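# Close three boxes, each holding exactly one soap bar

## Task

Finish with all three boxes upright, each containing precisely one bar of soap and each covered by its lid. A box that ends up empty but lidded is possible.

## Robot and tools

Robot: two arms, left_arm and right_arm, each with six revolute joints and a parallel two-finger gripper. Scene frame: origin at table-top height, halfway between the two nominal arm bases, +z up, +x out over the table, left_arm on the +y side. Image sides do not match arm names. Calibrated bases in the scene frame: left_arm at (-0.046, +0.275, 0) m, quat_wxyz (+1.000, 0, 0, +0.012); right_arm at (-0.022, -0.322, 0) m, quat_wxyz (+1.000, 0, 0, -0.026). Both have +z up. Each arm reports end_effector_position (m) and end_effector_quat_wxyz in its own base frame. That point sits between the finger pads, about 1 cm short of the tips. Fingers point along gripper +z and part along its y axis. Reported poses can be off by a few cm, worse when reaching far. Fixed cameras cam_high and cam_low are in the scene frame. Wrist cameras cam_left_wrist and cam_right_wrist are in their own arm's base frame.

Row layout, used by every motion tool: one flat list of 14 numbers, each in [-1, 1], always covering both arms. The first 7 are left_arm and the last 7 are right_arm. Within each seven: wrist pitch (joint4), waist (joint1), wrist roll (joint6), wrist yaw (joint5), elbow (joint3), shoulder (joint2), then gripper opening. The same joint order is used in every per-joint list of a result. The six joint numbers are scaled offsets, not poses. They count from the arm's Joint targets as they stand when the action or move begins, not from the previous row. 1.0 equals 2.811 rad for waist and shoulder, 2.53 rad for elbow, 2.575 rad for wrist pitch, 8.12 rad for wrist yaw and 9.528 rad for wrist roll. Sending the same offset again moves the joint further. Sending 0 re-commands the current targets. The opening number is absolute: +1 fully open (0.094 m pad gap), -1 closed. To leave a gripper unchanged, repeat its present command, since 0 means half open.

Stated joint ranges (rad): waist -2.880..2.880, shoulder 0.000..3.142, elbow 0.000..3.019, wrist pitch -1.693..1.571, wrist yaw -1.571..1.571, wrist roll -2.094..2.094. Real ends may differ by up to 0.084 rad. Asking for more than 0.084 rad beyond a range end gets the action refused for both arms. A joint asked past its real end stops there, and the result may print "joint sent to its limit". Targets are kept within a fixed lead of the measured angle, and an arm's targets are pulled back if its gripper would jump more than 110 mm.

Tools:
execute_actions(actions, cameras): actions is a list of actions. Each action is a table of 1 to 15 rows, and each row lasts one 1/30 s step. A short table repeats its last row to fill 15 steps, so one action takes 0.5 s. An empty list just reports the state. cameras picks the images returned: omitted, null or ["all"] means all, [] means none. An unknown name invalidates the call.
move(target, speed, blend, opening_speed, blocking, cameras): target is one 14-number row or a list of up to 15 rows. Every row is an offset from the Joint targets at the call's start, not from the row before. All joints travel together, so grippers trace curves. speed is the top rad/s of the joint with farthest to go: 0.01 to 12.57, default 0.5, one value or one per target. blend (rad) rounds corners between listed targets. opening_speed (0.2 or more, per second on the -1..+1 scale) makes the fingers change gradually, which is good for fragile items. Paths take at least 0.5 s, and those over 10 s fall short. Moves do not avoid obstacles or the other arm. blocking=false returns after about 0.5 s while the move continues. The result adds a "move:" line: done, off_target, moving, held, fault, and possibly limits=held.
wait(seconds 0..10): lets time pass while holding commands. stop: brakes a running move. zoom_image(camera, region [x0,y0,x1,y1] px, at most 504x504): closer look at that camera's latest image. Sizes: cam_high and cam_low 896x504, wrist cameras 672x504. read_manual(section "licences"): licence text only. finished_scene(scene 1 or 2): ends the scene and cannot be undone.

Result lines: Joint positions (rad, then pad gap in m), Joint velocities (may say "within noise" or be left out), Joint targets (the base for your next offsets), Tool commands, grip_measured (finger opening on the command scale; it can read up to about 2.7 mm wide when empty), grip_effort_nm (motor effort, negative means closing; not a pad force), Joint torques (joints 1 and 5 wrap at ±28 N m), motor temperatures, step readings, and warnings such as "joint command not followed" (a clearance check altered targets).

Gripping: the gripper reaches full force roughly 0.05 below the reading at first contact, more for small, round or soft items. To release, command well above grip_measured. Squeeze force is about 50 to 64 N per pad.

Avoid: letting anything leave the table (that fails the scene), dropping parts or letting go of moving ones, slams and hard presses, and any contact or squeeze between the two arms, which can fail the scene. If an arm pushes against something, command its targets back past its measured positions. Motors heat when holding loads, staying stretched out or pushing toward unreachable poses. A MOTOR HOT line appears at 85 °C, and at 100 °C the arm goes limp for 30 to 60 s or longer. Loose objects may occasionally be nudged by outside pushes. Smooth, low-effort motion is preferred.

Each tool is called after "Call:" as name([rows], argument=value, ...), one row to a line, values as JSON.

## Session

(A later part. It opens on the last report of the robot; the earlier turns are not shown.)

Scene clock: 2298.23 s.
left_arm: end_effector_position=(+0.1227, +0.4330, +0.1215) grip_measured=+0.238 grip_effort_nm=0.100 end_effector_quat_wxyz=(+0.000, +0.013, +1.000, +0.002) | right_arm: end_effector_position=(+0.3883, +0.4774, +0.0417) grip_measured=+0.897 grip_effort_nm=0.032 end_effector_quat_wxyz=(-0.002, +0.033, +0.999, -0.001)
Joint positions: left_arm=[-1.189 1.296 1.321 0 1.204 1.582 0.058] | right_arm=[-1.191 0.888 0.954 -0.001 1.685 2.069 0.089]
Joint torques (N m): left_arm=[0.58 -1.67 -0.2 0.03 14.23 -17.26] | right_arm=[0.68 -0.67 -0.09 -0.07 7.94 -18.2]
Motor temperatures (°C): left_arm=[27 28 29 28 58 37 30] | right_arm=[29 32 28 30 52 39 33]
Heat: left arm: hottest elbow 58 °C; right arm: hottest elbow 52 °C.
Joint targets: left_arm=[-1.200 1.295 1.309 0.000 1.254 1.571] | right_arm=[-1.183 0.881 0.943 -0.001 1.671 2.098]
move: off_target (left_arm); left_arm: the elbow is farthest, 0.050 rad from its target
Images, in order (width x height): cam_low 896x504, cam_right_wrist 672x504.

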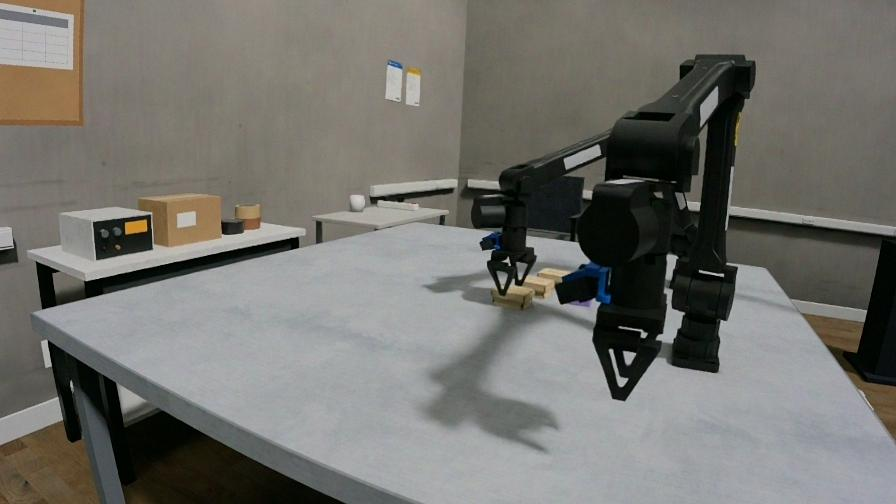

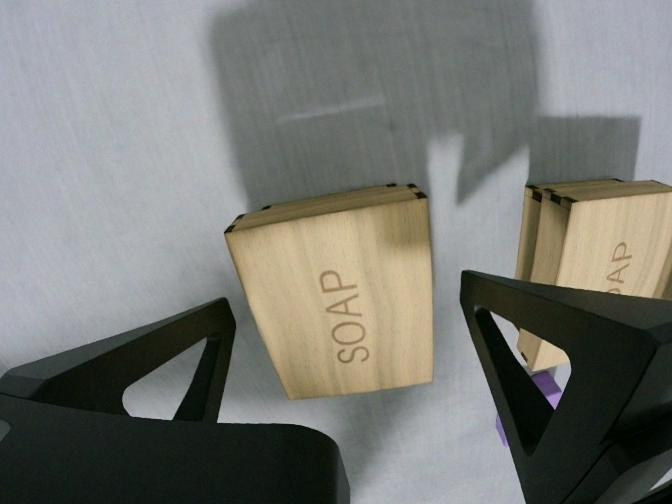

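Call:
move([
  [0,0,0,0,0,0,0.24,0,0,0,0,0.0237,-0.0142,0.9],
  [0,0,0,0,0,0,0.24,-0.0532,0,0,0,0.0632,-0.0356,0.9],
], speed=0.2)

Call:
zoom_image(camera="cam_high", region=[320, 160, 450, 300])

Call:
zoom_image(camera="cam_low", region=[480, 240, 580, 320])

Scene clock: 2308.77 s.
left_arm: end_effector_position=(+0.1227, +0.4330, +0.1215) grip_measured=+0.238 grip_effort_nm=0.095 end_effector_quat_wxyz=(+0.000, +0.013, +1.000, +0.002) | right_arm: end_effector_position=(+0.3929, +0.4831, +0.1154) grip_measured=+0.898 grip_effort_nm=0.032 end_effector_quat_wxyz=(+0.010, +0.033, +0.999, +0.014)
Joint positions: left_arm=[-1.189 1.296 1.321 0 1.204 1.582 0.058] | right_arm=[-1.312 0.888 0.954 -0.001 1.778 2.002 0.089]
Joint torques (N m): left_arm=[0.58 -1.67 -0.2 0.03 14.22 -17.26] | right_arm=[0.17 -0.67 -0.09 -0.07 14.11 -20.48]
Motor temperatures (°C): left_arm=[27 28 29 28 59 37 30] | right_arm=[29 32 28 30 53 40 32]
Heat: left arm: hottest elbow 59 °C; right arm: hottest elbow 53 °C.
Joint targets: left_arm=[-1.200 1.295 1.309 0.000 1.254 1.571] | right_arm=[-1.320 0.881 0.943 -0.001 1.831 1.998]
move: off_target (left_arm, right_arm); left_arm: the elbow is farthest, 0.050 rad from its target; right_arm: the elbow is farthest, 0.053 rad from its target

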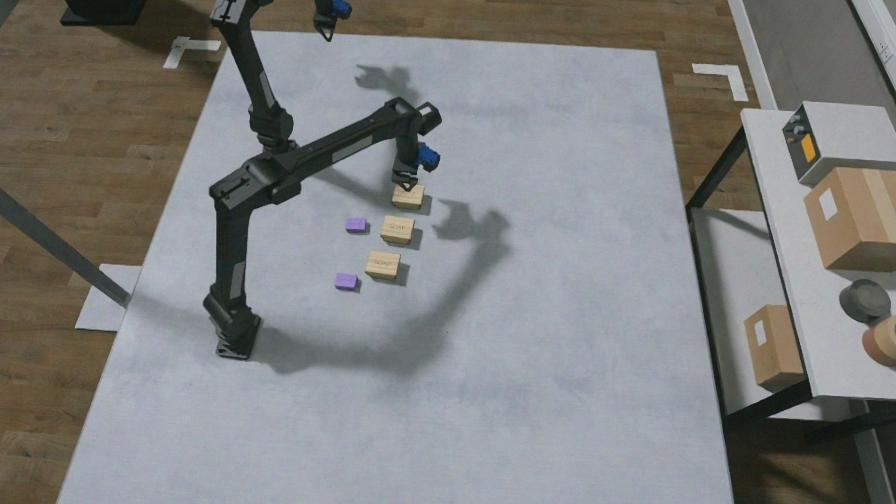

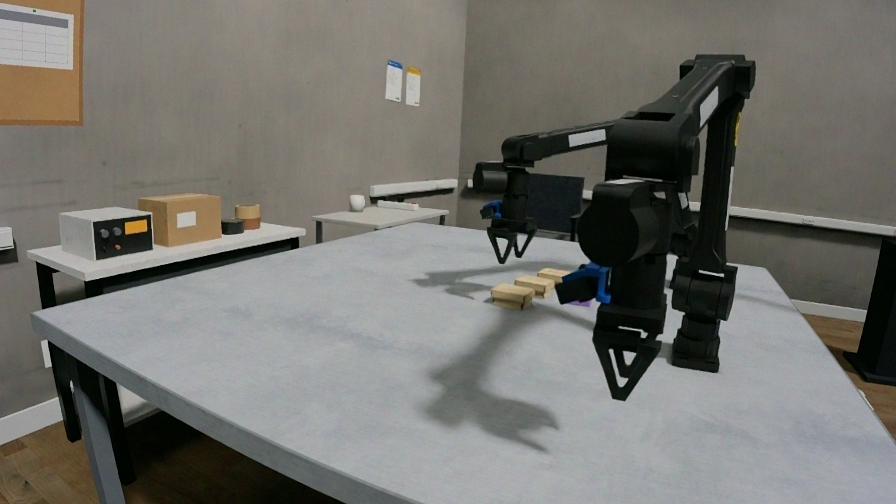

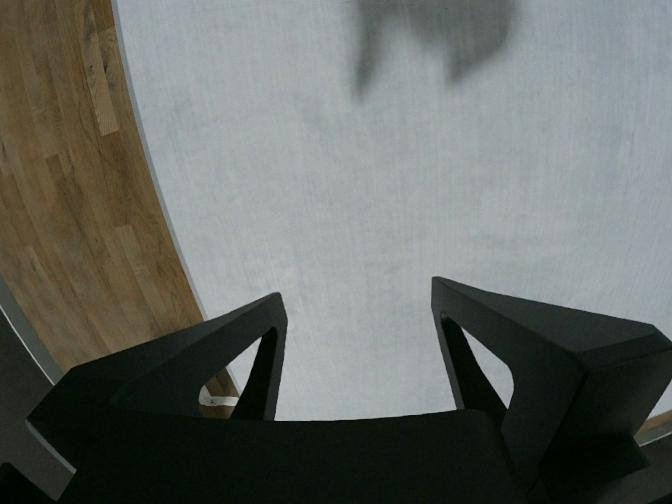

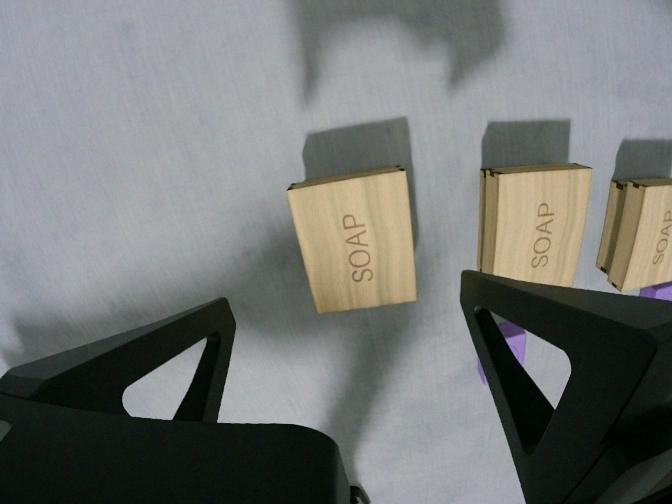

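Scaled by 3.600 (camera's finer frame: 1280x720).

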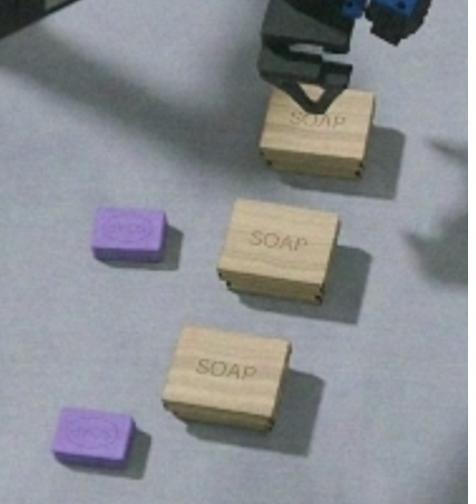

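Scaled by 5.040 (camera's finer frame: 1280x720).

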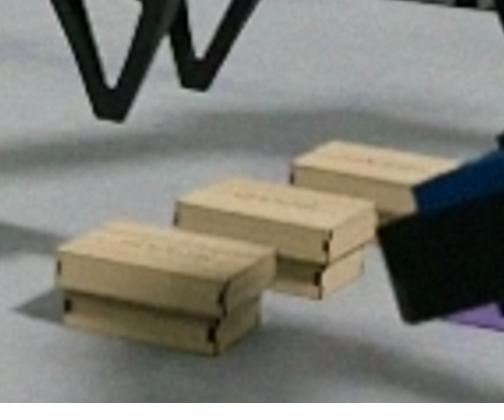

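Call:
finished_scene(scene=1)

The scene is finished: the task was done.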